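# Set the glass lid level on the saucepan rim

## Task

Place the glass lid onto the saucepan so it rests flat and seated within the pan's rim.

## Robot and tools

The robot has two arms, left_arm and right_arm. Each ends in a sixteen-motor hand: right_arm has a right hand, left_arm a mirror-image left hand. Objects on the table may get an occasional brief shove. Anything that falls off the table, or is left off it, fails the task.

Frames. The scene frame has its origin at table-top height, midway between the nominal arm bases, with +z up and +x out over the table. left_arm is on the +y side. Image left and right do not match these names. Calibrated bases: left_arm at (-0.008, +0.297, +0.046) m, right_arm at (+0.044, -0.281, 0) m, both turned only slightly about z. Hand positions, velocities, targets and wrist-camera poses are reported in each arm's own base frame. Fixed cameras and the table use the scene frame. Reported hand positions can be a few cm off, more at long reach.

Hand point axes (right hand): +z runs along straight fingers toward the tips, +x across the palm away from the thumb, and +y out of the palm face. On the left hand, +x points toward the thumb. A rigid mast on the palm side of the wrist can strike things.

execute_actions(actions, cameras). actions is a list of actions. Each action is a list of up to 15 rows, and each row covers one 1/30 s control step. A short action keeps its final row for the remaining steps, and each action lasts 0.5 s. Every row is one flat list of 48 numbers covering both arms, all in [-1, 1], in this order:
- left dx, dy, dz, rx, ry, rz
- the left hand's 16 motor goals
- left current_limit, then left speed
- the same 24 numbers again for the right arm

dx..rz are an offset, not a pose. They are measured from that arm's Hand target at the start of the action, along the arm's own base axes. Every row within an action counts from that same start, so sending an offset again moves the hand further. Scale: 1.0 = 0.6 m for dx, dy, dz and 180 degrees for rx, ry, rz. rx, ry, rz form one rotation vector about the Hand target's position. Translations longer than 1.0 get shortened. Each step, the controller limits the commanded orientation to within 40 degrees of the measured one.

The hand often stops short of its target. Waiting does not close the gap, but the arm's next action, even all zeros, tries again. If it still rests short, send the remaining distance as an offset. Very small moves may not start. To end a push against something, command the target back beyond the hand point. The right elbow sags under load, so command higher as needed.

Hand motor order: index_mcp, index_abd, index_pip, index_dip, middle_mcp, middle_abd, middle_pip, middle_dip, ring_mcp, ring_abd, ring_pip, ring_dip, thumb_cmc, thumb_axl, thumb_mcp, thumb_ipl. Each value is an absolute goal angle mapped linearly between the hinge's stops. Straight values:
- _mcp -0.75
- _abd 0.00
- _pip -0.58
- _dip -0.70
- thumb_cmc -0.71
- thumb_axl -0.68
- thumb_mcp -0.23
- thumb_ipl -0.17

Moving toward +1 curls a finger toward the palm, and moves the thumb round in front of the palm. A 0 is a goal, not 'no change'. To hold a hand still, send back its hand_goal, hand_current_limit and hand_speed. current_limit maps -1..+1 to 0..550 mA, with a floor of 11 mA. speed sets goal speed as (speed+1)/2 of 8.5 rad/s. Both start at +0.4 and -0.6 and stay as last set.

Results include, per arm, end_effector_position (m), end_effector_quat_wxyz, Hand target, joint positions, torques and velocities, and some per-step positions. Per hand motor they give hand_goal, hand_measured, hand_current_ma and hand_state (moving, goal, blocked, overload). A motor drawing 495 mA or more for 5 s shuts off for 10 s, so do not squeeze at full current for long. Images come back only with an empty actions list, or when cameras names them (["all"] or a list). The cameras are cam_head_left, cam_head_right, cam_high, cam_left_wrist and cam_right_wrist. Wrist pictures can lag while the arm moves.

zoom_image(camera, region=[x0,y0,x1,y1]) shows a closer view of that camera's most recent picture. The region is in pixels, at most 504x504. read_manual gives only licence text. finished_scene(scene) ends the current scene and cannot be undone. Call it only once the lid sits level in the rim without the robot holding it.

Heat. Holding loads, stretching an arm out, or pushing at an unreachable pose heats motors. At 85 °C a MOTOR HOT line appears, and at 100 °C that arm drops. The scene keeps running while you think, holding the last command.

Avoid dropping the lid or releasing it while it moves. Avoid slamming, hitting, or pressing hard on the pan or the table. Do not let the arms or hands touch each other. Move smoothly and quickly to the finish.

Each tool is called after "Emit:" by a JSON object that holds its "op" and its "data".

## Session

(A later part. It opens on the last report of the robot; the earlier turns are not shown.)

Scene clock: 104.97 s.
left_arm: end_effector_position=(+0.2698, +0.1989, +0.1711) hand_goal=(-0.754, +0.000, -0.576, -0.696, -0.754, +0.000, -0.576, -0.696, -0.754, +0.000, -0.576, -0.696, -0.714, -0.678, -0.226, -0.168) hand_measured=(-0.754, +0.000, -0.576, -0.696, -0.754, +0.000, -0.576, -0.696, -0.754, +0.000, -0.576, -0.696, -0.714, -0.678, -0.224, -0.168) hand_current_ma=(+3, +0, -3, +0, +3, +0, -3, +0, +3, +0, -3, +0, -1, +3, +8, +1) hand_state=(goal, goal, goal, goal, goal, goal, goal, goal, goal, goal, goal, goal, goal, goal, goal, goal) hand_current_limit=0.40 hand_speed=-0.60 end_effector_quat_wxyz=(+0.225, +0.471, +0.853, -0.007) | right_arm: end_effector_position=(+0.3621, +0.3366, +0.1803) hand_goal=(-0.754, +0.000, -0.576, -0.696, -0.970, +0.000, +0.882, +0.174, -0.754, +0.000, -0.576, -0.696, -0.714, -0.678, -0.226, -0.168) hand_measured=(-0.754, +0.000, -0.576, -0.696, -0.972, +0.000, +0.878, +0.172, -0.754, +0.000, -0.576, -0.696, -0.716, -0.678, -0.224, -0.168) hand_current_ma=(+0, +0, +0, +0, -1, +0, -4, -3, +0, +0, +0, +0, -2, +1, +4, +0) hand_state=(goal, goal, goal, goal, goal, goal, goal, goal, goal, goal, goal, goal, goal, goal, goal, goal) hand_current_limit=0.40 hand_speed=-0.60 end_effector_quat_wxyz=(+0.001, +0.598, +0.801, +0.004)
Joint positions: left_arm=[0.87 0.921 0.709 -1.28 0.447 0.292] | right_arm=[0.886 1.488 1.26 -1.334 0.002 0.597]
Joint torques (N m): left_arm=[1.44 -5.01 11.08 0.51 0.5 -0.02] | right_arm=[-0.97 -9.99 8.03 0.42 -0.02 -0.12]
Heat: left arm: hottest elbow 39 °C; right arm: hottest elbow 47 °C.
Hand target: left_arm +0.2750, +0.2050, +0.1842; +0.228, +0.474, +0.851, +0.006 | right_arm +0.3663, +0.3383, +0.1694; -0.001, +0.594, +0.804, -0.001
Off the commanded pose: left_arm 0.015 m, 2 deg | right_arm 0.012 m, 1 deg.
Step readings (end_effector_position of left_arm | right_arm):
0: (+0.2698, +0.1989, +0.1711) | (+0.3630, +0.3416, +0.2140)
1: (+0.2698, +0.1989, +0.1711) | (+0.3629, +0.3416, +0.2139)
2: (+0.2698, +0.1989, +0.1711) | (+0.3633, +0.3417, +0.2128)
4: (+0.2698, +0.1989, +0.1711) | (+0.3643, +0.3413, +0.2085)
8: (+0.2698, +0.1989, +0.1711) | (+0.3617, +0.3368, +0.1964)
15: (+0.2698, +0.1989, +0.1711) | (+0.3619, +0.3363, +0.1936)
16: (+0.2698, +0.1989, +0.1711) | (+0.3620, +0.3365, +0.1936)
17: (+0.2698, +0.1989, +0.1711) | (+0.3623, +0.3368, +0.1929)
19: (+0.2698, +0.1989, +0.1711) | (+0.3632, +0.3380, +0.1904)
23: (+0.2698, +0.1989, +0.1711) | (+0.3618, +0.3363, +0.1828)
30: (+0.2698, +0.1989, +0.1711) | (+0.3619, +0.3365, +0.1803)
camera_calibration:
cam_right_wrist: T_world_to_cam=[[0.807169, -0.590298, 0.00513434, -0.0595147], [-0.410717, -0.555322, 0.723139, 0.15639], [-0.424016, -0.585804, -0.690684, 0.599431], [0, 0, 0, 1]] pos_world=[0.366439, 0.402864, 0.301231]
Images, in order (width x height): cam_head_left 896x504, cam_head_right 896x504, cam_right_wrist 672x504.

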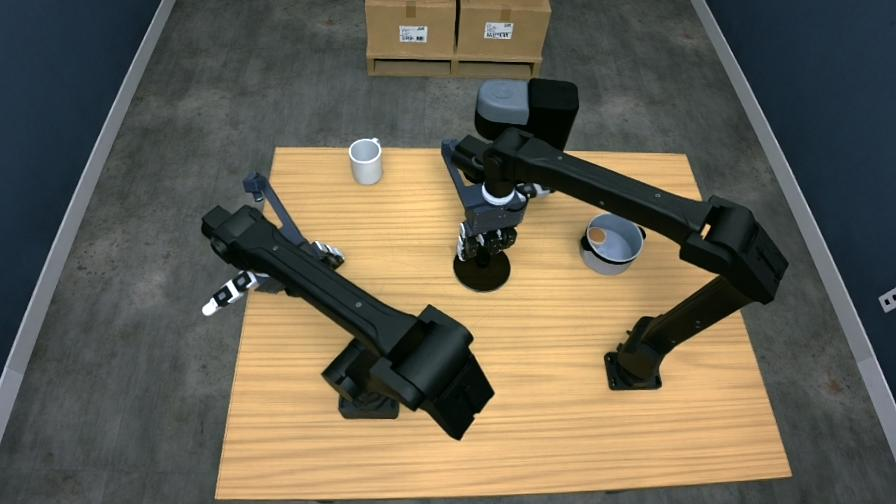

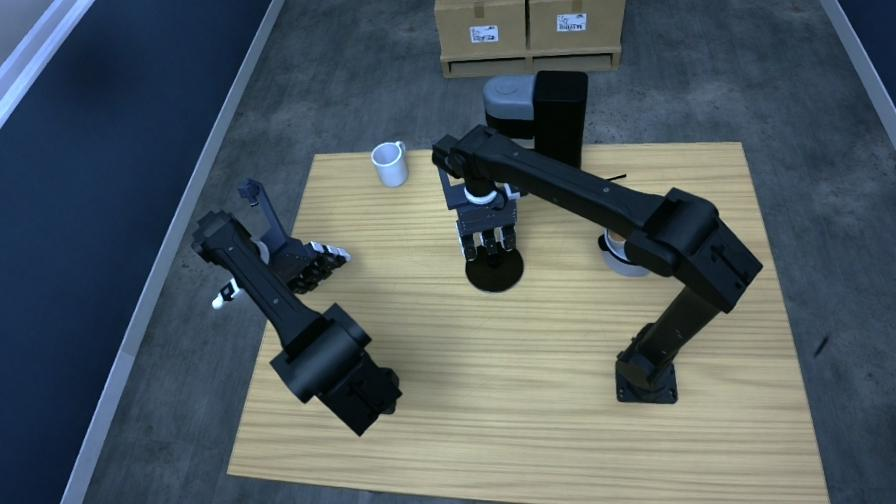

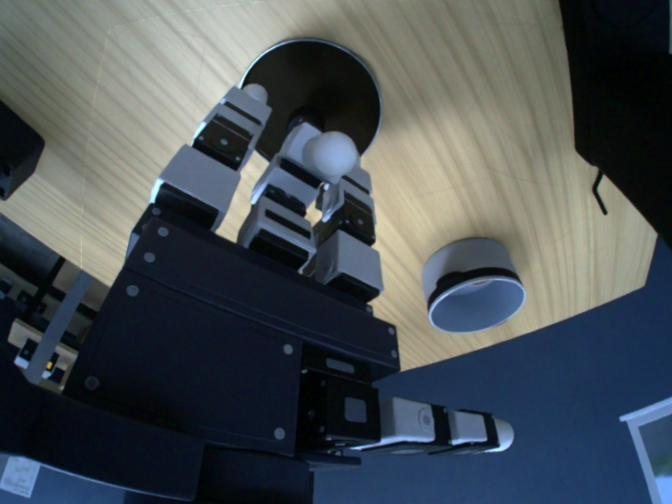

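Emit:
{"op": "execute_actions", "data": {"actions": [[[0,0,0,0,0,0,-0.754,0,-0.576,-0.696,-0.754,0,-0.576,-0.696,-0.754,0,-0.576,-0.696,-0.714,-0.678,-0.226,-0.168,0.4,-0.6,0,-0.004,-0.025,0,0,0,-0.754,0,-0.576,-0.696,-0.97,0,0.883,0.174,-0.754,0,-0.576,-0.696,-0.714,-0.678,-0.226,-0.168,0.4,-0.6]],[[0,0,0,0,0,0,-0.754,0,-0.576,-0.696,-0.754,0,-0.576,-0.696,-0.754,0,-0.576,-0.696,-0.714,-0.678,-0.226,-0.168,0.4,-0.6,0,0,-0.02,0,0,0,-0.754,0,-0.576,-0.696,-0.97,0,0.883,0.174,-0.754,0,-0.576,-0.696,-0.714,-0.678,-0.226,-0.168,0.4,-0.6]]], "cameras": ["cam_head_right","cam_right_wrist"]}}

Emit:
{"op": "zoom_image", "data": {"camera": "cam_right_wrist", "region": [220, 40, 420, 230]}}

Emit:
{"op": "zoom_image", "data": {"camera": "cam_head_right", "region": [440, 200, 560, 310]}}

Scene clock: 113.20 s.
left_arm: end_effector_position=(+0.2698, +0.1989, +0.1711) hand_goal=(-0.754, +0.000, -0.576, -0.696, -0.754, +0.000, -0.576, -0.696, -0.754, +0.000, -0.576, -0.696, -0.714, -0.678, -0.226, -0.168) hand_measured=(-0.754, +0.000, -0.576, -0.696, -0.754, +0.000, -0.576, -0.696, -0.754, +0.000, -0.576, -0.696, -0.714, -0.678, -0.224, -0.168) hand_current_ma=(+3, +0, -3, +0, +3, +0, -3, +0, +3, +0, -3, +0, -1, +3, +8, +1) hand_state=(goal, goal, goal, goal, goal, goal, goal, goal, goal, goal, goal, goal, goal, goal, goal, goal) hand_current_limit=0.40 hand_speed=-0.60 end_effector_quat_wxyz=(+0.225, +0.471, +0.853, -0.007) | right_arm: end_effector_position=(+0.3628, +0.3349, +0.1536) hand_goal=(-0.754, +0.000, -0.576, -0.696, -0.970, +0.000, +0.882, +0.174, -0.754, +0.000, -0.576, -0.696, -0.714, -0.678, -0.226, -0.168) hand_measured=(-0.754, +0.000, -0.576, -0.696, -0.972, +0.000, +0.878, +0.172, -0.754, +0.000, -0.576, -0.696, -0.716, -0.678, -0.224, -0.168) hand_current_ma=(+0, +0, +0, +0, -1, +0, -4, -3, +0, +0, +0, +0, -2, +1, +4, +0) hand_state=(goal, goal, goal, goal, goal, goal, goal, goal, goal, goal, goal, goal, goal, goal, goal, goal) hand_current_limit=0.40 hand_speed=-0.60 end_effector_quat_wxyz=(+0.001, +0.598, +0.801, +0.005)
Joint positions: left_arm=[0.87 0.921 0.709 -1.28 0.447 0.292] | right_arm=[0.882 1.503 1.204 -1.262 0.002 0.594]
Joint torques (N m): left_arm=[1.44 -5.01 11.07 0.5 0.5 -0.02] | right_arm=[-0.91 -9.88 7.86 0.49 -0.02 -0.14]
Heat: left arm: hottest elbow 39 °C; right arm: hottest elbow 46 °C.
Hand target: left_arm +0.2750, +0.2050, +0.1842; +0.228, +0.474, +0.851, +0.006 | right_arm +0.3664, +0.3359, +0.1425; +0.000, +0.594, +0.804, -0.001
Off the commanded pose: left_arm 0.015 m, 2 deg | right_arm 0.012 m, 1 deg.
Step readings (end_effector_position of left_arm | right_arm):
0: (+0.2698, +0.1989, +0.1711) | (+0.3621, +0.3366, +0.1803)
1: (+0.2698, +0.1989, +0.1711) | (+0.3621, +0.3367, +0.1803)
2: (+0.2698, +0.1989, +0.1711) | (+0.3622, +0.3369, +0.1796)
4: (+0.2698, +0.1989, +0.1711) | (+0.3630, +0.3373, +0.1770)
8: (+0.2698, +0.1989, +0.1711) | (+0.3618, +0.3344, +0.1687)
15: (+0.2698, +0.1989, +0.1711) | (+0.3622, +0.3342, +0.1649)
16: (+0.2698, +0.1989, +0.1711) | (+0.3624, +0.3343, +0.1649)
17: (+0.2698, +0.1989, +0.1711) | (+0.3626, +0.3346, +0.1646)
19: (+0.2698, +0.1989, +0.1711) | (+0.3632, +0.3354, +0.1632)
23: (+0.2698, +0.1989, +0.1711) | (+0.3626, +0.3346, +0.1575)
30: (+0.2698, +0.1989, +0.1711) | (+0.3627, +0.3347, +0.1535)
camera_calibration:
cam_right_wrist: T_world_to_cam=[[0.806924, -0.590632, 0.00516831, -0.0607101], [-0.411309, -0.555609, 0.722581, 0.17543], [-0.423908, -0.585194, -0.691267, 0.580065], [0, 0, 0, 1]] pos_world=[0.367039, 0.401064, 0.274531]
Images, in order (width x height): cam_head_right 896x504, cam_right_wrist 672x504.

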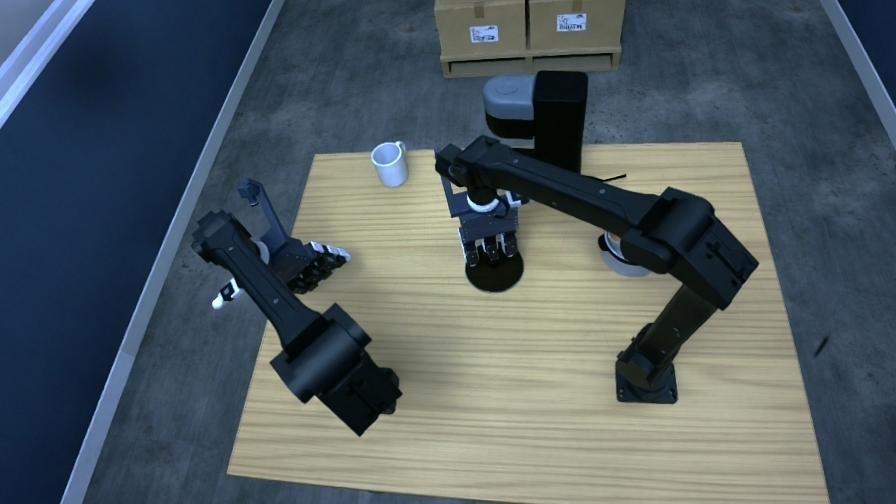

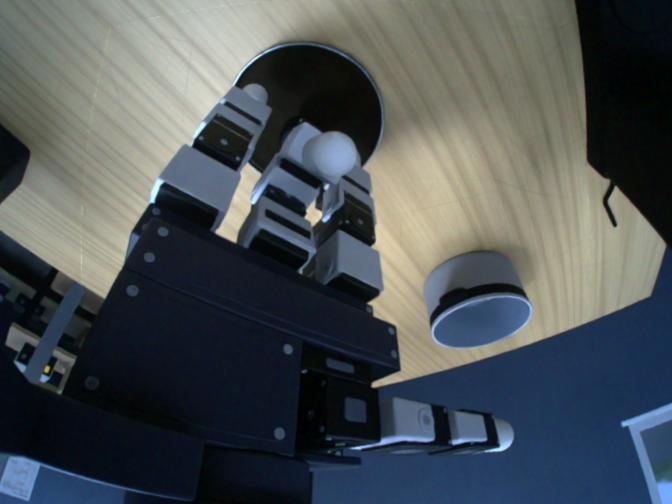

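Scaled by 2.520 from the camera's 672x504 image, which has a finer 960x720 frame.

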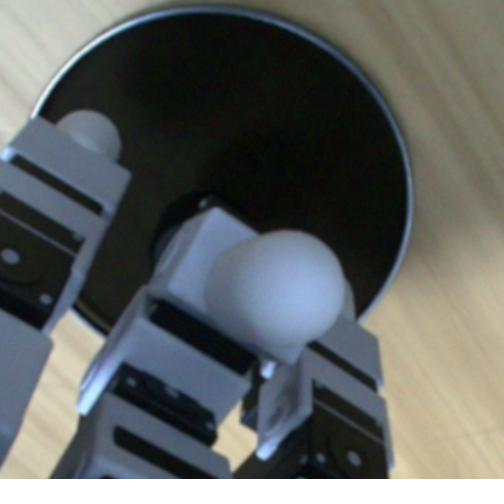

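Scaled by 4.200 from the camera's 896x504 image, which has a finer 1280x720 frame.

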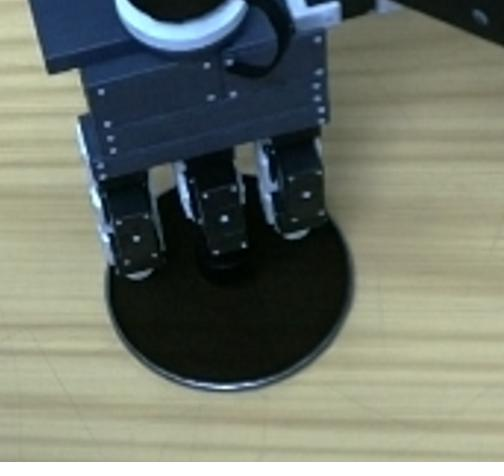

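Emit:
{"op": "execute_actions", "data": {"actions": [[[0,0,0,0,0,0,-0.754,0,-0.576,-0.696,-0.754,0,-0.576,-0.696,-0.754,0,-0.576,-0.696,-0.714,-0.678,-0.226,-0.168,0.4,-0.6,0,0,-0.01,0,0,0,-0.754,0,-0.576,-0.696,-0.97,0,0.883,0.174,-0.754,0,-0.576,-0.696,-0.714,-0.678,-0.226,-0.168,0.4,-0.6]],[[0,0,0,0,0,0,-0.754,0,-0.576,-0.696,-0.754,0,-0.576,-0.696,-0.754,0,-0.576,-0.696,-0.714,-0.678,-0.226,-0.168,0.4,-0.6,0,0,-0.01,0,0,0,-0.754,0,-0.576,-0.696,-0.97,0,0.883,0.174,-0.754,0,-0.576,-0.696,-0.714,-0.678,-0.226,-0.168,0.4,-0.6]]]}}

Scene clock: 118.20 s.
left_arm: end_effector_position=(+0.2698, +0.1989, +0.1711) hand_goal=(-0.754, +0.000, -0.576, -0.696, -0.754, +0.000, -0.576, -0.696, -0.754, +0.000, -0.576, -0.696, -0.714, -0.678, -0.226, -0.168) hand_measured=(-0.754, +0.000, -0.576, -0.696, -0.754, +0.000, -0.576, -0.696, -0.754, +0.000, -0.576, -0.696, -0.714, -0.678, -0.224, -0.168) hand_current_ma=(+3, +0, -3, +0, +3, +0, -3, +0, +3, +0, -3, +0, -1, +3, +8, +1) hand_state=(goal, goal, goal, goal, goal, goal, goal, goal, goal, goal, goal, goal, goal, goal, goal, goal) hand_current_limit=0.40 hand_speed=-0.60 end_effector_quat_wxyz=(+0.225, +0.471, +0.853, -0.007) | right_arm: end_effector_position=(+0.3629, +0.3350, +0.1431) hand_goal=(-0.754, +0.000, -0.576, -0.696, -0.970, +0.000, +0.882, +0.174, -0.754, +0.000, -0.576, -0.696, -0.714, -0.678, -0.226, -0.168) hand_measured=(-0.754, +0.000, -0.576, -0.696, -0.972, +0.000, +0.878, +0.172, -0.754, +0.000, -0.576, -0.696, -0.716, -0.678, -0.224, -0.168) hand_current_ma=(+0, +0, +0, +0, -1, +0, -4, -3, +0, +0, +0, +0, -2, +1, +4, +0) hand_state=(goal, goal, goal, goal, goal, goal, goal, goal, goal, goal, goal, goal, goal, goal, goal, goal) hand_current_limit=0.40 hand_speed=-0.60 end_effector_quat_wxyz=(+0.001, +0.598, +0.801, +0.005)
Joint positions: left_arm=[0.87 0.921 0.709 -1.28 0.447 0.292] | right_arm=[0.882 1.511 1.184 -1.233 0.002 0.594]
Joint torques (N m): left_arm=[1.44 -5.01 11.06 0.5 0.49 -0.01] | right_arm=[-0.97 -9.64 7.71 0.5 -0.04 -0.14]
Heat: left arm: hottest elbow 39 °C; right arm: hottest elbow 46 °C.
Hand target: left_arm +0.2750, +0.2050, +0.1842; +0.228, +0.474, +0.851, +0.006 | right_arm +0.3663, +0.3358, +0.1304; -0.001, +0.594, +0.804, -0.001
Off the commanded pose: left_arm 0.015 m, 2 deg | right_arm 0.013 m, 1 deg.
Step readings (end_effector_position of left_arm | right_arm):
0: (+0.2698, +0.1989, +0.1711) | (+0.3628, +0.3349, +0.1536)
1: (+0.2698, +0.1989, +0.1711) | (+0.3628, +0.3349, +0.1536)
2: (+0.2698, +0.1989, +0.1711) | (+0.3629, +0.3350, +0.1535)
4: (+0.2698, +0.1989, +0.1711) | (+0.3632, +0.3354, +0.1529)
8: (+0.2698, +0.1989, +0.1711) | (+0.3630, +0.3351, +0.1506)
15: (+0.2698, +0.1989, +0.1711) | (+0.3629, +0.3351, +0.1487)
16: (+0.2698, +0.1989, +0.1711) | (+0.3630, +0.3351, +0.1487)
17: (+0.2698, +0.1989, +0.1711) | (+0.3631, +0.3353, +0.1486)
19: (+0.2698, +0.1989, +0.1711) | (+0.3634, +0.3357, +0.1479)
23: (+0.2698, +0.1989, +0.1711) | (+0.3631, +0.3352, +0.1447)
30: (+0.2698, +0.1989, +0.1711) | (+0.3629, +0.3350, +0.1431)

Emit:
{"op": "execute_actions", "data": {"actions": [[[0,0,0,0,0,0,-0.754,0,-0.576,-0.696,-0.754,0,-0.576,-0.696,-0.754,0,-0.576,-0.696,-0.714,-0.678,-0.226,-0.168,0.4,-0.6,0,0,-0.007,0,0,0,-0.754,0,-0.576,-0.696,-0.97,0,0.883,0.174,-0.754,0,-0.576,-0.696,-0.714,-0.678,-0.226,-0.168,0.4,-0.6]]], "cameras": ["cam_right_wrist","cam_head_right"]}}

Emit:
{"op": "zoom_image", "data": {"camera": "cam_right_wrist", "region": [220, 40, 420, 230]}}

Emit:
{"op": "zoom_image", "data": {"camera": "cam_head_right", "region": [450, 230, 540, 300]}}

Scene clock: 123.60 s.
left_arm: end_effector_position=(+0.2698, +0.1989, +0.1711) hand_goal=(-0.754, +0.000, -0.576, -0.696, -0.754, +0.000, -0.576, -0.696, -0.754, +0.000, -0.576, -0.696, -0.714, -0.678, -0.226, -0.168) hand_measured=(-0.754, +0.000, -0.576, -0.696, -0.754, +0.000, -0.576, -0.696, -0.754, +0.000, -0.576, -0.696, -0.714, -0.678, -0.224, -0.168) hand_current_ma=(+3, +0, -3, +0, +3, +0, -3, +0, +3, +0, -3, +0, -1, +3, +8, +1) hand_state=(goal, goal, goal, goal, goal, goal, goal, goal, goal, goal, goal, goal, goal, goal, goal, goal) hand_current_limit=0.40 hand_speed=-0.60 end_effector_quat_wxyz=(+0.225, +0.471, +0.853, -0.007) | right_arm: end_effector_position=(+0.3636, +0.3358, +0.1431) hand_goal=(-0.754, +0.000, -0.576, -0.696, -0.970, +0.000, +0.882, +0.174, -0.754, +0.000, -0.576, -0.696, -0.714, -0.678, -0.226, -0.168) hand_measured=(-0.762, -0.004, -0.580, -0.698, -0.972, +0.000, +0.878, +0.172, -0.754, +0.000, -0.576, -0.696, -0.716, -0.678, -0.224, -0.168) hand_current_ma=(-10, -3, -4, -1, -1, +0, -4, -3, +0, +0, +0, +0, -2, +1, +4, +0) hand_state=(goal, goal, goal, goal, goal, goal, goal, goal, goal, goal, goal, goal, goal, goal, goal, goal) hand_current_limit=0.40 hand_speed=-0.60 end_effector_quat_wxyz=(+0.001, +0.598, +0.801, +0.008)
Joint positions: left_arm=[0.87 0.921 0.709 -1.28 0.447 0.292] | right_arm=[0.882 1.511 1.183 -1.227 0.002 0.594]
Joint torques (N m): left_arm=[1.44 -5.01 11.07 0.51 0.5 -0.02] | right_arm=[-0.85 -9.52 7.17 0.68 -0.03 -0.14]
Heat: left arm: hottest elbow 39 °C; right arm: hottest elbow 46 °C.
Hand target: left_arm +0.2750, +0.2050, +0.1842; +0.228, +0.474, +0.851, +0.006 | right_arm +0.3662, +0.3359, +0.1262; -0.001, +0.594, +0.804, -0.001
Off the commanded pose: left_arm 0.015 m, 2 deg | right_arm 0.017 m, 1 deg.
Step readings (end_effector_position of left_arm | right_arm):
0: (+0.2698, +0.1989, +0.1711) | (+0.3629, +0.3350, +0.1431)
1: (+0.2698, +0.1989, +0.1711) | (+0.3629, +0.3350, +0.1431)
2: (+0.2698, +0.1989, +0.1711) | (+0.3630, +0.3351, +0.1431)
4: (+0.2698, +0.1989, +0.1711) | (+0.3632, +0.3354, +0.1432)
8: (+0.2698, +0.1989, +0.1711) | (+0.3635, +0.3357, +0.1430)
15: (+0.2698, +0.1989, +0.1711) | (+0.3636, +0.3358, +0.1431)
camera_calibration:
cam_right_wrist: T_world_to_cam=[[0.806889, -0.590677, 0.00555464, -0.060794], [-0.414284, -0.559176, 0.718117, 0.186718], [-0.421069, -0.581742, -0.695901, 0.572182], [0, 0, 0, 1]] pos_world=[0.367336, 0.401361, 0.264434]
Images, in order (width x height): cam_head_right 896x504, cam_right_wrist 672x504.

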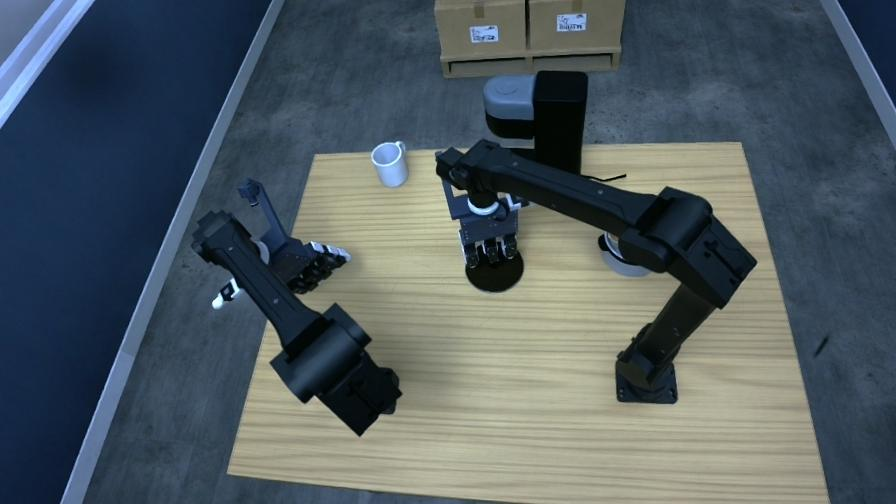

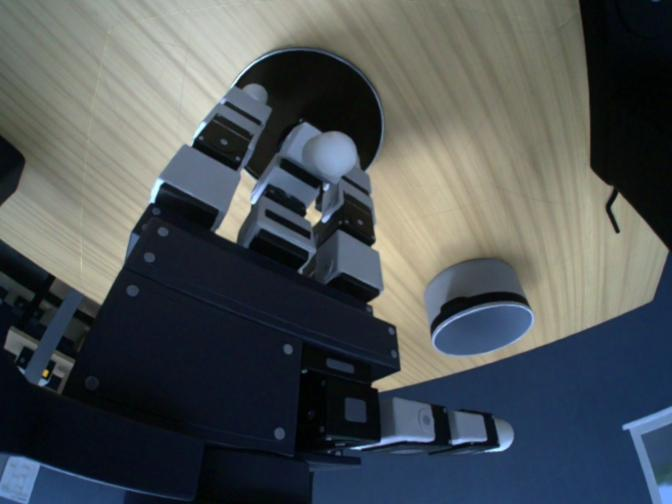

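Scaled by 2.520 from the camera's 672x504 image, which has a finer 960x720 frame.

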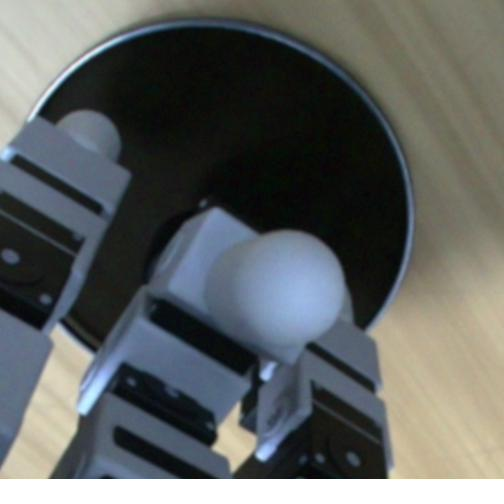

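Scaled by 5.600 from the camera's 896x504 image, which has a finer 1280x720 frame.

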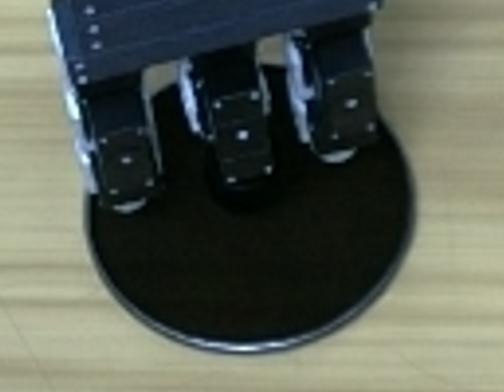

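Emit:
{"op": "execute_actions", "data": {"actions": [[[0,0,0,0,0,0,-0.754,0,-0.576,-0.696,-0.754,0,-0.576,-0.696,-0.754,0,-0.576,-0.696,-0.714,-0.678,-0.226,-0.168,0.4,-0.6,-0.004,-0.003,0.006,0,0,0,-0.754,0,-0.576,-0.696,-0.97,0,0.883,0.174,-0.754,0,-0.576,-0.696,-0.714,-0.678,-0.226,-0.168,0.75,-0.85]],[[0,0,0,0,0,0,-0.754,0,-0.576,-0.696,-0.754,0,-0.576,-0.696,-0.754,0,-0.576,-0.696,-0.714,-0.678,-0.226,-0.168,0.4,-0.6,0,0,0,0,0,0,-0.754,0.35,-0.576,-0.696,-0.97,0,0.883,0.174,-0.754,-0.35,-0.576,-0.696,-0.714,-0.678,-0.226,-0.168,0.75,-0.85]],[[0,0,0,0,0,0,-0.754,0,-0.576,-0.696,-0.754,0,-0.576,-0.696,-0.754,0,-0.576,-0.696,-0.714,-0.678,-0.226,-0.168,0.4,-0.6,0,0,0,0,0,0,-0.754,0.35,-0.576,-0.696,-0.97,0,0.883,0.174,-0.754,-0.35,-0.576,-0.696,-0.714,-0.678,-0.226,-0.168,0.75,-0.85]]], "cameras": ["cam_right_wrist","cam_head_right"]}}

Emit:
{"op": "zoom_image", "data": {"camera": "cam_right_wrist", "region": [220, 40, 420, 230]}}

Emit:
{"op": "zoom_image", "data": {"camera": "cam_head_right", "region": [450, 230, 540, 300]}}

Scene clock: 133.47 s.
left_arm: end_effector_position=(+0.2698, +0.1989, +0.1711) hand_goal=(-0.754, +0.000, -0.576, -0.696, -0.754, +0.000, -0.576, -0.696, -0.754, +0.000, -0.576, -0.696, -0.714, -0.678, -0.226, -0.168) hand_measured=(-0.754, +0.000, -0.576, -0.696, -0.754, +0.000, -0.576, -0.696, -0.754, +0.000, -0.576, -0.696, -0.714, -0.678, -0.224, -0.168) hand_current_ma=(+3, +0, -3, +0, +3, +0, -3, +0, +3, +0, -3, +0, -1, +3, +8, +1) hand_state=(goal, goal, goal, goal, goal, goal, goal, goal, goal, goal, goal, goal, goal, goal, goal, goal) hand_current_limit=0.40 hand_speed=-0.60 end_effector_quat_wxyz=(+0.225, +0.471, +0.853, -0.007) | right_arm: end_effector_position=(+0.3651, +0.3338, +0.1427) hand_goal=(-0.754, +0.350, -0.576, -0.696, -0.970, +0.000, +0.882, +0.174, -0.754, -0.350, -0.576, -0.696, -0.714, -0.678, -0.226, -0.168) hand_measured=(-0.754, +0.240, -0.578, -0.698, -0.972, +0.000, +0.878, +0.172, -0.750, -0.230, -0.576, -0.696, -0.716, -0.678, -0.222, -0.168) hand_current_ma=(+0, -312, -1, -2, -1, +0, -4, -3, +4, +351, +0, +0, -2, +1, +4, +0) hand_state=(goal, blocked, goal, goal, goal, goal, goal, goal, goal, blocked, goal, goal, goal, goal, goal, goal) hand_current_limit=0.75 hand_speed=-0.85 end_effector_quat_wxyz=(+0.003, +0.600, +0.800, +0.008)
Joint positions: left_arm=[0.87 0.921 0.709 -1.28 0.447 0.292] | right_arm=[0.878 1.511 1.182 -1.226 0.005 0.594]
Joint torques (N m): left_arm=[1.44 -5.01 11.07 0.51 0.5 -0.01] | right_arm=[-0.44 -10.29 7.23 0.38 -0.14 -0.11]
Heat: left arm: hottest elbow 39 °C; right arm: hottest elbow 46 °C.
Hand target: left_arm +0.2750, +0.2050, +0.1842; +0.228, +0.474, +0.851, +0.006 | right_arm +0.3639, +0.3341, +0.1298; +0.000, +0.594, +0.804, -0.001
Off the commanded pose: left_arm 0.015 m, 2 deg | right_arm 0.013 m, 1 deg.
Step readings (end_effector_position of left_arm | right_arm):
0: (+0.2698, +0.1989, +0.1711) | (+0.3636, +0.3358, +0.1431)
1: (+0.2698, +0.1989, +0.1711) | (+0.3636, +0.3358, +0.1431)
2: (+0.2698, +0.1989, +0.1711) | (+0.3636, +0.3358, +0.1431)
4: (+0.2698, +0.1989, +0.1711) | (+0.3636, +0.3358, +0.1431)
8: (+0.2698, +0.1989, +0.1711) | (+0.3636, +0.3358, +0.1431)
15: (+0.2698, +0.1989, +0.1711) | (+0.3636, +0.3358, +0.1431)
16: (+0.2698, +0.1989, +0.1711) | (+0.3636, +0.3358, +0.1431)
17: (+0.2698, +0.1989, +0.1711) | (+0.3636, +0.3358, +0.1431)
19: (+0.2698, +0.1989, +0.1711) | (+0.3635, +0.3354, +0.1427)
23: (+0.2698, +0.1989, +0.1711) | (+0.3644, +0.3342, +0.1426)
30: (+0.2698, +0.1989, +0.1711) | (+0.3651, +0.3336, +0.1427)
31: (+0.2698, +0.1989, +0.1711) | (+0.3651, +0.3337, +0.1427)
32: (+0.2698, +0.1989, +0.1711) | (+0.3651, +0.3338, +0.1427)
34: (+0.2698, +0.1989, +0.1711) | (+0.3651, +0.3338, +0.1427)
38: (+0.2698, +0.1989, +0.1711) | (+0.3651, +0.3338, +0.1427)
45: (+0.2698, +0.1989, +0.1711) | (+0.3651, +0.3338, +0.1427)
camera_calibration:
cam_right_wrist: T_world_to_cam=[[0.804578, -0.593778, 0.00898404, -0.061899], [-0.418206, -0.555805, 0.71846, 0.186797], [-0.421613, -0.581815, -0.69551, 0.571645], [0, 0, 0, 1]] pos_world=[0.368935, 0.39966, 0.263935]
Images, in order (width x height): cam_head_right 896x504, cam_right_wrist 672x504.

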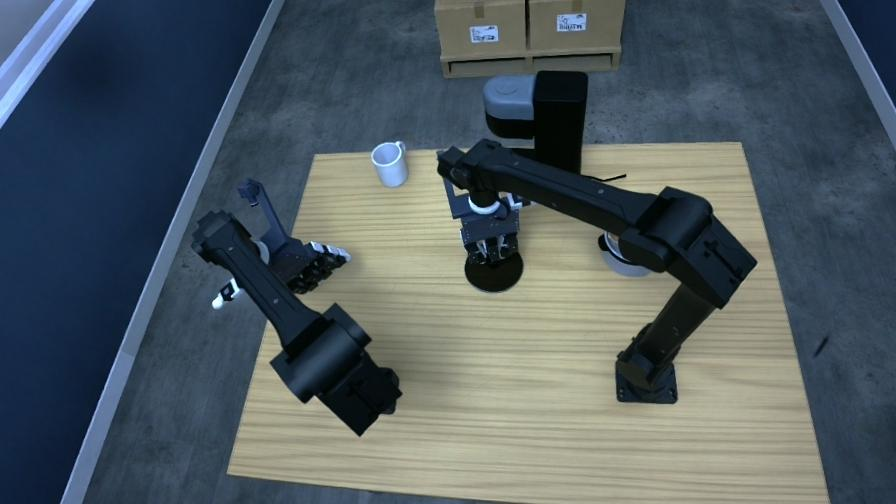

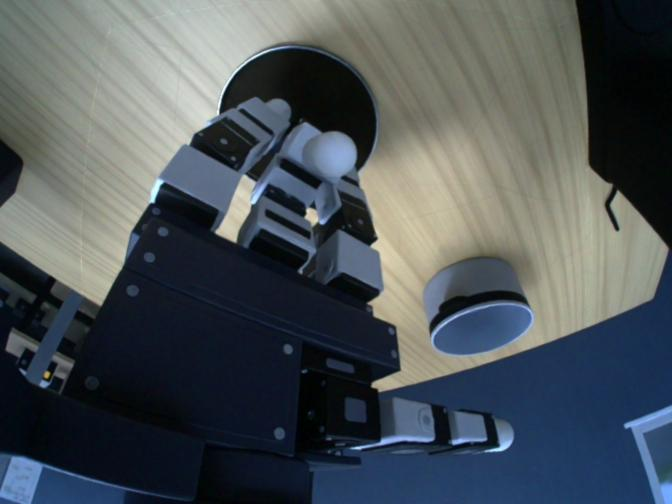

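Scaled by 2.520 from the camera's 672x504 image, which has a finer 960x720 frame.

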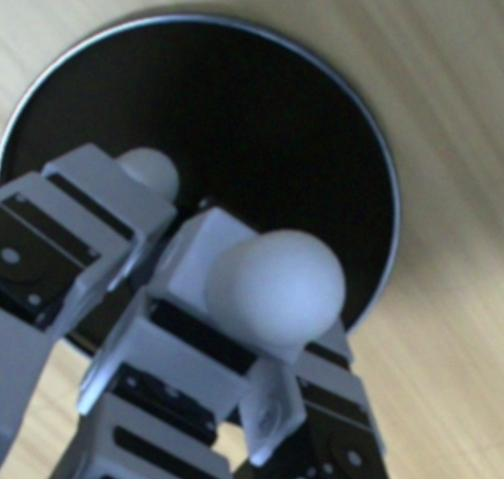

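Scaled by 5.600 from the camera's 896x504 image, which has a finer 1280x720 frame.

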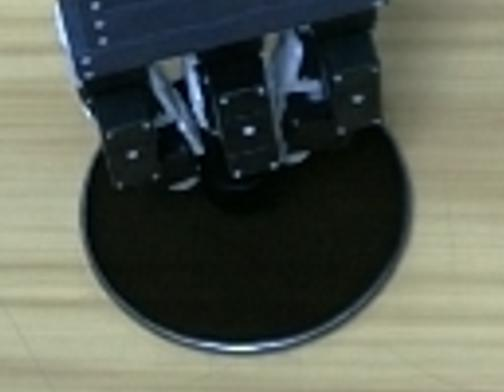

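Emit:
{"op": "execute_actions", "data": {"actions": [[[0,0,0,0,0,0,-0.754,0,-0.576,-0.696,-0.754,0,-0.576,-0.696,-0.754,0,-0.576,-0.696,-0.714,-0.678,-0.226,-0.168,0.4,-0.6,0,0,0.01,0,0,0,-0.754,0,-0.576,-0.696,-0.97,0,0.883,0.174,-0.754,0,-0.576,-0.696,-0.714,-0.678,-0.226,-0.168,0.75,-0.85]],[[0,0,0,0,0,0,-0.754,0,-0.576,-0.696,-0.754,0,-0.576,-0.696,-0.754,0,-0.576,-0.696,-0.714,-0.678,-0.226,-0.168,0.4,-0.6,-0.01,0,0.02,0,0,0,-0.754,0,-0.576,-0.696,-0.97,0,0.883,0.174,-0.754,0,-0.576,-0.696,-0.714,-0.678,-0.226,-0.168,0.75,-0.85]],[[0,0,0,0,0,0,-0.754,0,-0.576,-0.696,-0.754,0,-0.576,-0.696,-0.754,0,-0.576,-0.696,-0.714,-0.678,-0.226,-0.168,0.4,-0.6,-0.003,0,0.02,0,0,0,-0.754,0,-0.576,-0.696,-0.97,0,0.883,0.174,-0.754,0,-0.576,-0.696,-0.714,-0.678,-0.226,-0.168,0.75,-0.85]]], "cameras": ["cam_right_wrist","cam_head_right","cam_head_left"]}}

Emit:
{"op": "zoom_image", "data": {"camera": "cam_right_wrist", "region": [240, 20, 380, 160]}}

Emit:
{"op": "zoom_image", "data": {"camera": "cam_head_right", "region": [450, 230, 540, 300]}}

Emit:
{"op": "zoom_image", "data": {"camera": "cam_head_left", "region": [440, 230, 530, 300]}}

Scene clock: 142.47 s.
left_arm: end_effector_position=(+0.2698, +0.1989, +0.1711) hand_goal=(-0.754, +0.000, -0.576, -0.696, -0.754, +0.000, -0.576, -0.696, -0.754, +0.000, -0.576, -0.696, -0.714, -0.678, -0.226, -0.168) hand_measured=(-0.754, +0.000, -0.576, -0.696, -0.754, +0.000, -0.576, -0.696, -0.754, +0.000, -0.576, -0.696, -0.714, -0.678, -0.224, -0.168) hand_current_ma=(+3, +0, -3, +0, +3, +0, -3, +0, +3, +0, -3, +0, -1, +3, +8, +1) hand_state=(goal, goal, goal, goal, goal, goal, goal, goal, goal, goal, goal, goal, goal, goal, goal, goal) hand_current_limit=0.40 hand_speed=-0.60 end_effector_quat_wxyz=(+0.225, +0.471, +0.853, -0.007) | right_arm: end_effector_position=(+0.3535, +0.3262, +0.1436) hand_goal=(-0.754, +0.000, -0.576, -0.696, -0.970, +0.000, +0.882, +0.174, -0.754, +0.000, -0.576, -0.696, -0.714, -0.678, -0.226, -0.168) hand_measured=(-0.750, +0.004, -0.574, -0.698, -0.972, +0.000, +0.878, +0.172, -0.750, -0.004, -0.576, -0.696, -0.716, -0.678, -0.222, -0.168) hand_current_ma=(+5, +3, +1, -1, -1, +0, -4, -3, +3, -3, +0, +0, -2, +1, +4, +0) hand_state=(goal, goal, goal, goal, goal, goal, goal, goal, goal, goal, goal, goal, goal, goal, goal, goal) hand_current_limit=0.75 hand_speed=-0.85 end_effector_quat_wxyz=(-0.003, +0.598, +0.802, -0.014)
Joint positions: left_arm=[0.87 0.921 0.709 -1.28 0.447 0.292] | right_arm=[0.883 1.501 1.182 -1.28 -0.004 0.593]
Joint torques (N m): left_arm=[1.38 -5.01 11.06 0.51 0.5 -0.01] | right_arm=[0.21 -12.4 9.94 -0.57 0.18 0.04]
Heat: left arm: hottest elbow 39 °C; right arm: hottest elbow 46 °C.
Hand target: left_arm +0.2750, +0.2050, +0.1842; +0.228, +0.474, +0.851, +0.006 | right_arm +0.3560, +0.3341, +0.1598; -0.001, +0.594, +0.804, -0.001
Off the commanded pose: left_arm 0.015 m, 2 deg | right_arm 0.018 m, 2 deg.
Step readings (end_effector_position of left_arm | right_arm):
0: (+0.2698, +0.1989, +0.1711) | (+0.3651, +0.3338, +0.1427)
1: (+0.2698, +0.1989, +0.1711) | (+0.3651, +0.3338, +0.1427)
2: (+0.2698, +0.1989, +0.1711) | (+0.3651, +0.3338, +0.1427)
4: (+0.2698, +0.1989, +0.1711) | (+0.3651, +0.3338, +0.1427)
8: (+0.2698, +0.1989, +0.1711) | (+0.3651, +0.3339, +0.1427)
15: (+0.2698, +0.1989, +0.1711) | (+0.3638, +0.3350, +0.1427)
16: (+0.2698, +0.1989, +0.1711) | (+0.3636, +0.3352, +0.1429)
17: (+0.2698, +0.1989, +0.1711) | (+0.3636, +0.3352, +0.1434)
19: (+0.2698, +0.1989, +0.1711) | (+0.3630, +0.3347, +0.1439)
23: (+0.2698, +0.1989, +0.1711) | (+0.3603, +0.3318, +0.1429)
30: (+0.2698, +0.1989, +0.1711) | (+0.3595, +0.3314, +0.1427)
31: (+0.2698, +0.1989, +0.1711) | (+0.3593, +0.3312, +0.1427)
32: (+0.2698, +0.1989, +0.1711) | (+0.3588, +0.3309, +0.1425)
34: (+0.2698, +0.1989, +0.1711) | (+0.3568, +0.3294, +0.1421)
38: (+0.2698, +0.1989, +0.1711) | (+0.3543, +0.3272, +0.1420)
45: (+0.2698, +0.1989, +0.1711) | (+0.3536, +0.3263, +0.1437)
camera_calibration:
cam_right_wrist: T_world_to_cam=[[0.807818, -0.589424, -0.00311379, -0.0579057], [-0.389015, -0.537108, 0.748453, 0.156323], [-0.442829, -0.603403, -0.66318, 0.572833], [0, 0, 0, 1]] pos_world=[0.361257, 0.395481, 0.262711]
Images, in order (width x height): cam_head_left 896x504, cam_head_right 896x504, cam_right_wrist 672x504.

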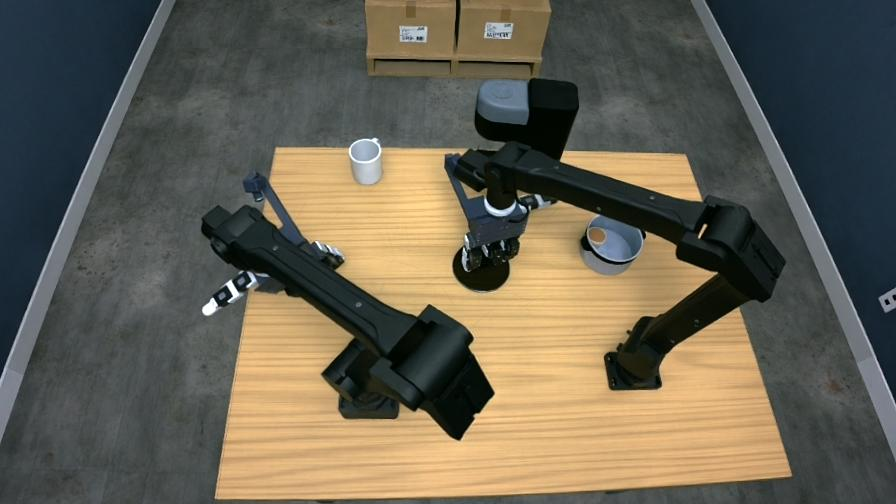

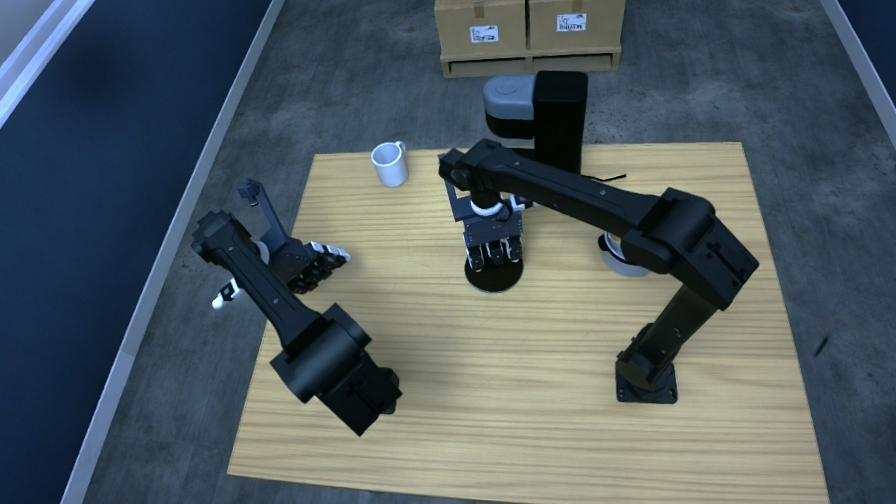

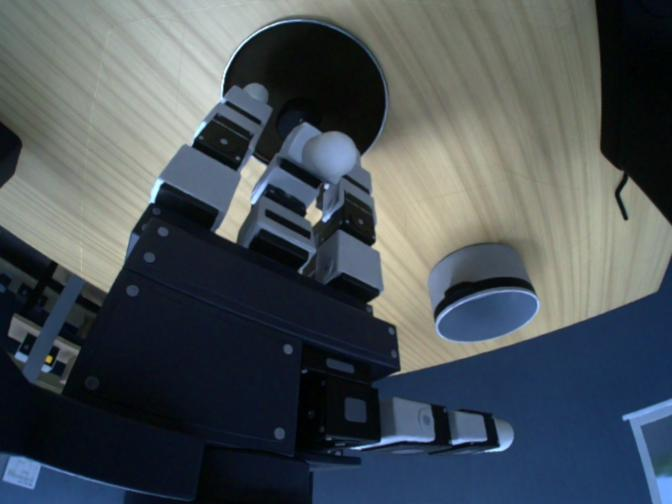

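Scaled by 3.600 from the camera's 672x504 image, which has a finer 960x720 frame.

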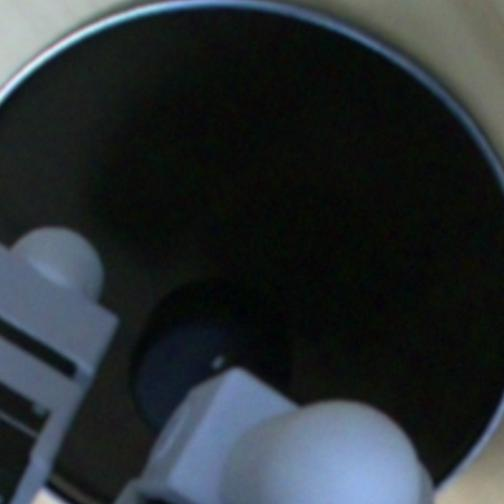

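Scaled by 5.600 from the camera's 896x504 image, which has a finer 1280x720 frame.

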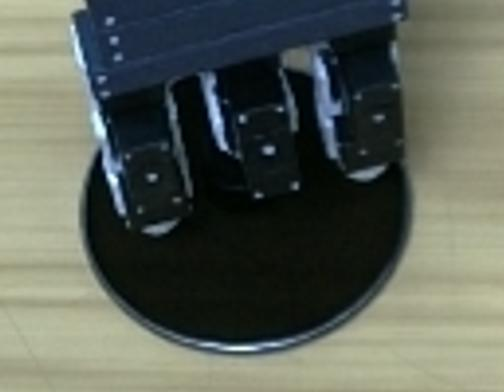

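Scaled by 5.600 from the camera's 896x504 image, which has a finer 1280x720 frame.

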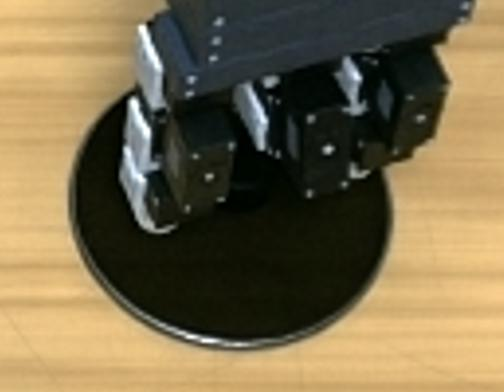

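Emit:
{"op": "execute_actions", "data": {"actions": [[[0,0,0,0,0,0,-0.754,0,-0.576,-0.696,-0.754,0,-0.576,-0.696,-0.754,0,-0.576,-0.696,-0.714,-0.678,-0.226,-0.168,0.4,-0.6,0.002,0.008,0.025,0,0,0,-0.754,0,-0.576,-0.696,-0.97,0,0.883,0.174,-0.754,0,-0.576,-0.696,-0.714,-0.678,-0.226,-0.168,0.75,-0.85]],[[0,0,0,0,0,0,-0.754,0,-0.576,-0.696,-0.754,0,-0.576,-0.696,-0.754,0,-0.576,-0.696,-0.714,-0.678,-0.226,-0.168,0.4,-0.6,0,0,0,0,0,0,-0.754,0,-0.576,-0.696,-0.97,0,0.883,0.174,-0.754,0,-0.576,-0.696,-0.714,-0.678,-0.226,-0.168,0.75,-0.85]]], "cameras": ["cam_right_wrist","cam_head_right"]}}

Emit:
{"op": "zoom_image", "data": {"camera": "cam_right_wrist", "region": [240, 20, 380, 160]}}

Emit:
{"op": "zoom_image", "data": {"camera": "cam_head_right", "region": [450, 230, 540, 300]}}

Scene clock: 164.80 s.
left_arm: end_effector_position=(+0.2698, +0.1989, +0.1711) hand_goal=(-0.754, +0.000, -0.576, -0.696, -0.754, +0.000, -0.576, -0.696, -0.754, +0.000, -0.576, -0.696, -0.714, -0.678, -0.226, -0.168) hand_measured=(-0.754, +0.000, -0.576, -0.696, -0.754, +0.000, -0.576, -0.696, -0.754, +0.000, -0.576, -0.696, -0.714, -0.678, -0.224, -0.168) hand_current_ma=(+3, +0, -3, +0, +3, +0, -3, +0, +3, +0, -3, +0, -1, +3, +8, +1) hand_state=(goal, goal, goal, goal, goal, goal, goal, goal, goal, goal, goal, goal, goal, goal, goal, goal) hand_current_limit=0.40 hand_speed=-0.60 end_effector_quat_wxyz=(+0.225, +0.471, +0.853, -0.007) | right_arm: end_effector_position=(+0.3505, +0.3265, +0.1515) hand_goal=(-0.754, +0.000, -0.576, -0.696, -0.970, +0.000, +0.882, +0.174, -0.754, +0.000, -0.576, -0.696, -0.714, -0.678, -0.226, -0.168) hand_measured=(-0.750, +0.004, -0.574, -0.698, -0.972, +0.000, +0.878, +0.172, -0.750, -0.004, -0.576, -0.696, -0.716, -0.678, -0.222, -0.168) hand_current_ma=(+5, +3, +1, -1, -1, +0, -4, -3, +3, -3, +0, +0, -2, +1, +4, +0) hand_state=(goal, goal, goal, goal, goal, goal, goal, goal, goal, goal, goal, goal, goal, goal, goal, goal) hand_current_limit=0.75 hand_speed=-0.85 end_effector_quat_wxyz=(-0.003, +0.595, +0.803, -0.023)
Joint positions: left_arm=[0.87 0.921 0.709 -1.28 0.447 0.292] | right_arm=[0.888 1.5 1.204 -1.321 -0.004 0.593]
Joint torques (N m): left_arm=[1.44 -5.01 11.06 0.53 0.5 -0.02] | right_arm=[0.26 -12.1 11.25 -0.69 0.18 0.1]
Heat: left arm: hottest elbow 39 °C; right arm: hottest elbow 47 °C.
Hand target: left_arm +0.2750, +0.2050, +0.1842; +0.228, +0.474, +0.851, +0.006 | right_arm +0.3573, +0.3389, +0.1747; -0.001, +0.594, +0.804, -0.001
Off the commanded pose: left_arm 0.015 m, 2 deg | right_arm 0.027 m, 2 deg.
Step readings (end_effector_position of left_arm | right_arm):
0: (+0.2698, +0.1989, +0.1711) | (+0.3535, +0.3262, +0.1436)
1: (+0.2698, +0.1989, +0.1711) | (+0.3535, +0.3261, +0.1436)
2: (+0.2698, +0.1989, +0.1711) | (+0.3529, +0.3254, +0.1434)
4: (+0.2698, +0.1989, +0.1711) | (+0.3509, +0.3239, +0.1436)
8: (+0.2698, +0.1989, +0.1711) | (+0.3494, +0.3242, +0.1466)
15: (+0.2698, +0.1989, +0.1711) | (+0.3507, +0.3267, +0.1516)
16: (+0.2698, +0.1989, +0.1711) | (+0.3506, +0.3266, +0.1515)
17: (+0.2698, +0.1989, +0.1711) | (+0.3505, +0.3266, +0.1515)
19: (+0.2698, +0.1989, +0.1711) | (+0.3505, +0.3265, +0.1515)
23: (+0.2698, +0.1989, +0.1711) | (+0.3505, +0.3265, +0.1515)
30: (+0.2698, +0.1989, +0.1711) | (+0.3505, +0.3265, +0.1515)
camera_calibration:
cam_right_wrist: T_world_to_cam=[[0.810923, -0.585138, -0.00408108, -0.0575428], [-0.378189, -0.529416, 0.759402, 0.141518], [-0.446516, -0.614274, -0.650608, 0.579775], [0, 0, 0, 1]] pos_world=[0.359062, 0.397392, 0.269502]
Images, in order (width x height): cam_head_right 896x504, cam_right_wrist 672x504.

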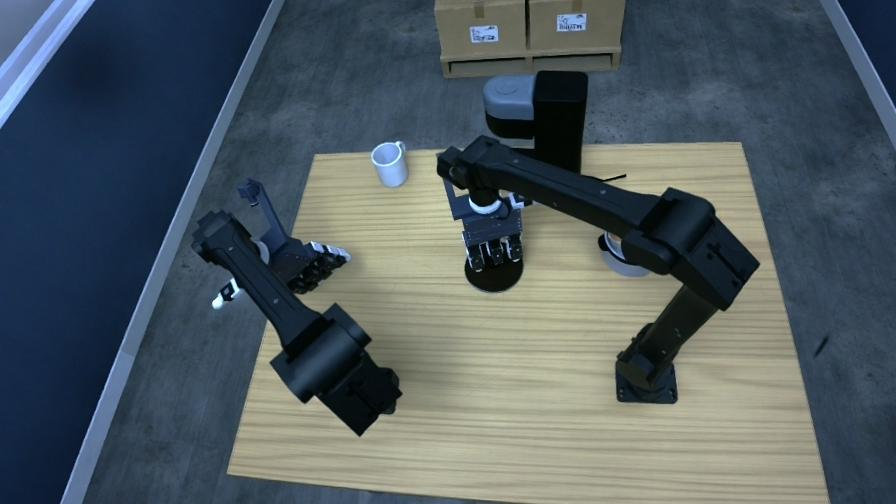

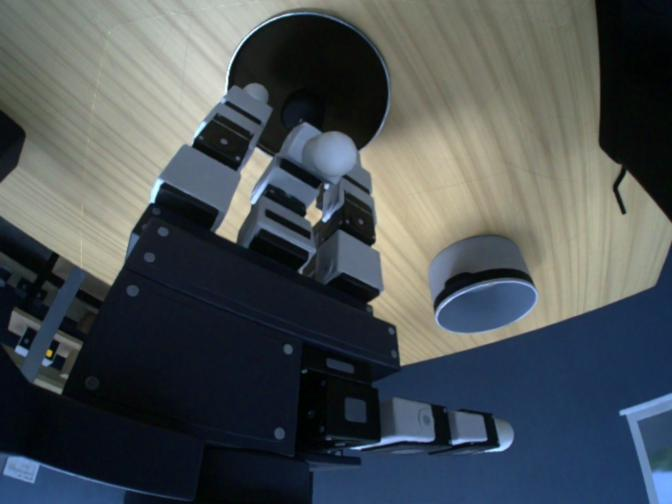

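Scaled by 3.600 from the camera's 672x504 image, which has a finer 960x720 frame.

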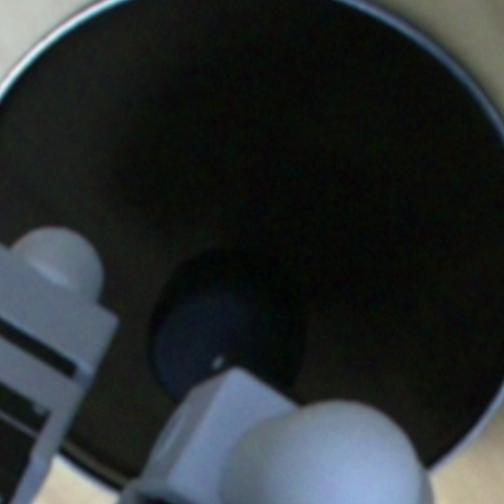

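Scaled by 5.600 from the camera's 896x504 image, which has a finer 1280x720 frame.

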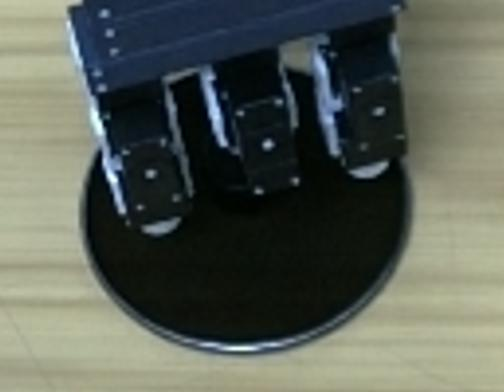

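Emit:
{"op": "execute_actions", "data": {"actions": [[[0,0,0,0,0,0,-0.754,0,-0.576,-0.696,-0.754,0,-0.576,-0.696,-0.754,0,-0.576,-0.696,-0.714,-0.678,-0.226,-0.168,0.4,-0.6,0.002,0.006,0.02,0,0,0,-0.754,0,-0.576,-0.696,-0.97,0,0.883,0.174,-0.754,0,-0.576,-0.696,-0.714,-0.678,-0.226,-0.168,0.75,-0.85]]], "cameras": ["cam_right_wrist","cam_head_right"]}}

Emit:
{"op": "zoom_image", "data": {"camera": "cam_right_wrist", "region": [240, 20, 380, 160]}}

Scene clock: 172.90 s.
left_arm: end_effector_position=(+0.2698, +0.1989, +0.1711) hand_goal=(-0.754, +0.000, -0.576, -0.696, -0.754, +0.000, -0.576, -0.696, -0.754, +0.000, -0.576, -0.696, -0.714, -0.678, -0.226, -0.168) hand_measured=(-0.754, +0.000, -0.576, -0.696, -0.754, +0.000, -0.576, -0.696, -0.754, +0.000, -0.576, -0.696, -0.714, -0.678, -0.224, -0.168) hand_current_ma=(+3, +0, -3, +0, +3, +0, -3, +0, +3, +0, -3, +0, -1, +3, +8, +1) hand_state=(goal, goal, goal, goal, goal, goal, goal, goal, goal, goal, goal, goal, goal, goal, goal, goal) hand_current_limit=0.40 hand_speed=-0.60 end_effector_quat_wxyz=(+0.225, +0.471, +0.853, -0.007) | right_arm: end_effector_position=(+0.3523, +0.3308, +0.1647) hand_goal=(-0.754, +0.000, -0.576, -0.696, -0.970, +0.000, +0.882, +0.174, -0.754, +0.000, -0.576, -0.696, -0.714, -0.678, -0.226, -0.168) hand_measured=(-0.750, +0.004, -0.574, -0.698, -0.972, +0.000, +0.878, +0.172, -0.750, -0.004, -0.576, -0.696, -0.716, -0.678, -0.222, -0.168) hand_current_ma=(+5, +3, +1, -1, -1, +0, -4, -3, +3, -3, +0, +0, -2, +1, +4, +0) hand_state=(goal, goal, goal, goal, goal, goal, goal, goal, goal, goal, goal, goal, goal, goal, goal, goal) hand_current_limit=0.75 hand_speed=-0.85 end_effector_quat_wxyz=(-0.003, +0.594, +0.804, -0.021)
Joint positions: left_arm=[0.87 0.921 0.709 -1.28 0.447 0.292] | right_arm=[0.891 1.499 1.239 -1.353 -0.004 0.593]
Joint torques (N m): left_arm=[1.44 -5.01 11.08 0.51 0.5 -0.01] | right_arm=[0.26 -12.1 11.29 -0.66 0.16 0.14]
Heat: left arm: hottest elbow 39 °C; right arm: hottest elbow 48 °C.
Hand target: left_arm +0.2750, +0.2050, +0.1842; +0.228, +0.474, +0.851, +0.006 | right_arm +0.3585, +0.3425, +0.1869; -0.001, +0.594, +0.804, -0.001
Off the commanded pose: left_arm 0.015 m, 2 deg | right_arm 0.026 m, 2 deg.
Step readings (end_effector_position of left_arm | right_arm):
0: (+0.2698, +0.1989, +0.1711) | (+0.3504, +0.3264, +0.1515)
1: (+0.2698, +0.1989, +0.1711) | (+0.3504, +0.3264, +0.1516)
2: (+0.2698, +0.1989, +0.1711) | (+0.3503, +0.3263, +0.1521)
4: (+0.2698, +0.1989, +0.1711) | (+0.3500, +0.3261, +0.1543)
8: (+0.2698, +0.1989, +0.1711) | (+0.3516, +0.3293, +0.1612)
15: (+0.2698, +0.1989, +0.1711) | (+0.3525, +0.3310, +0.1647)
camera_calibration:
cam_right_wrist: T_world_to_cam=[[0.812483, -0.582972, -0.00395891, -0.0578293], [-0.378178, -0.532208, 0.757454, 0.135693], [-0.443681, -0.613921, -0.652877, 0.591098], [0, 0, 0, 1]] pos_world=[0.36056, 0.401392, 0.282904]
Images, in order (width x height): cam_head_right 896x504, cam_right_wrist 672x504.

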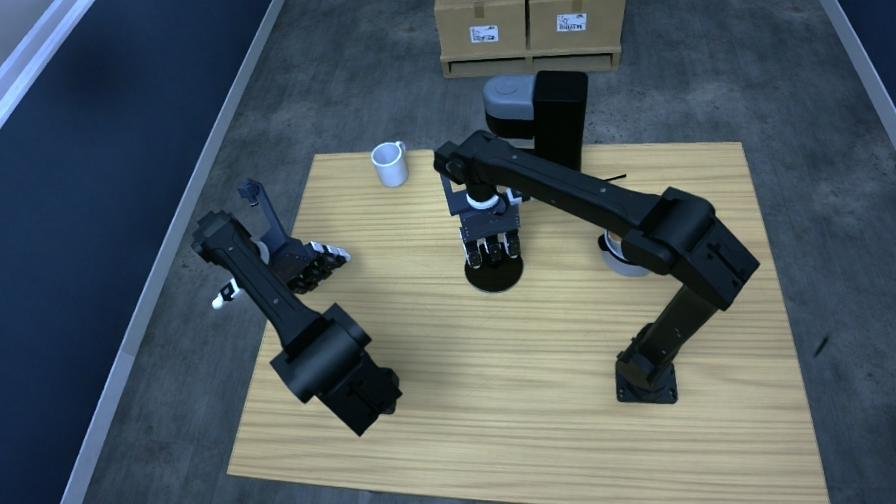

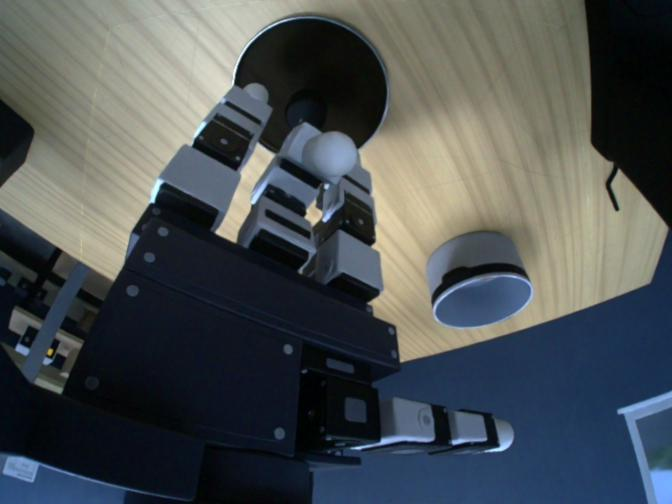

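Scaled by 3.600 from the camera's 672x504 image, which has a finer 960x720 frame.

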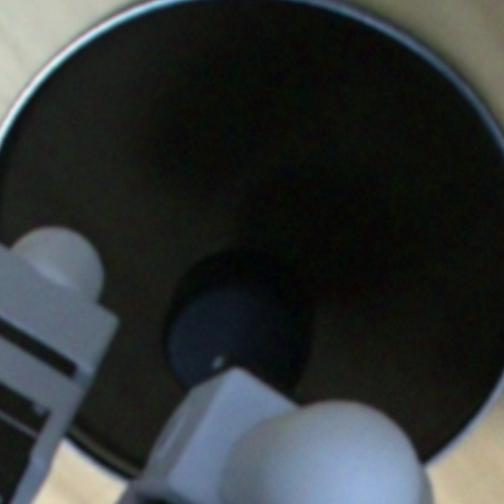

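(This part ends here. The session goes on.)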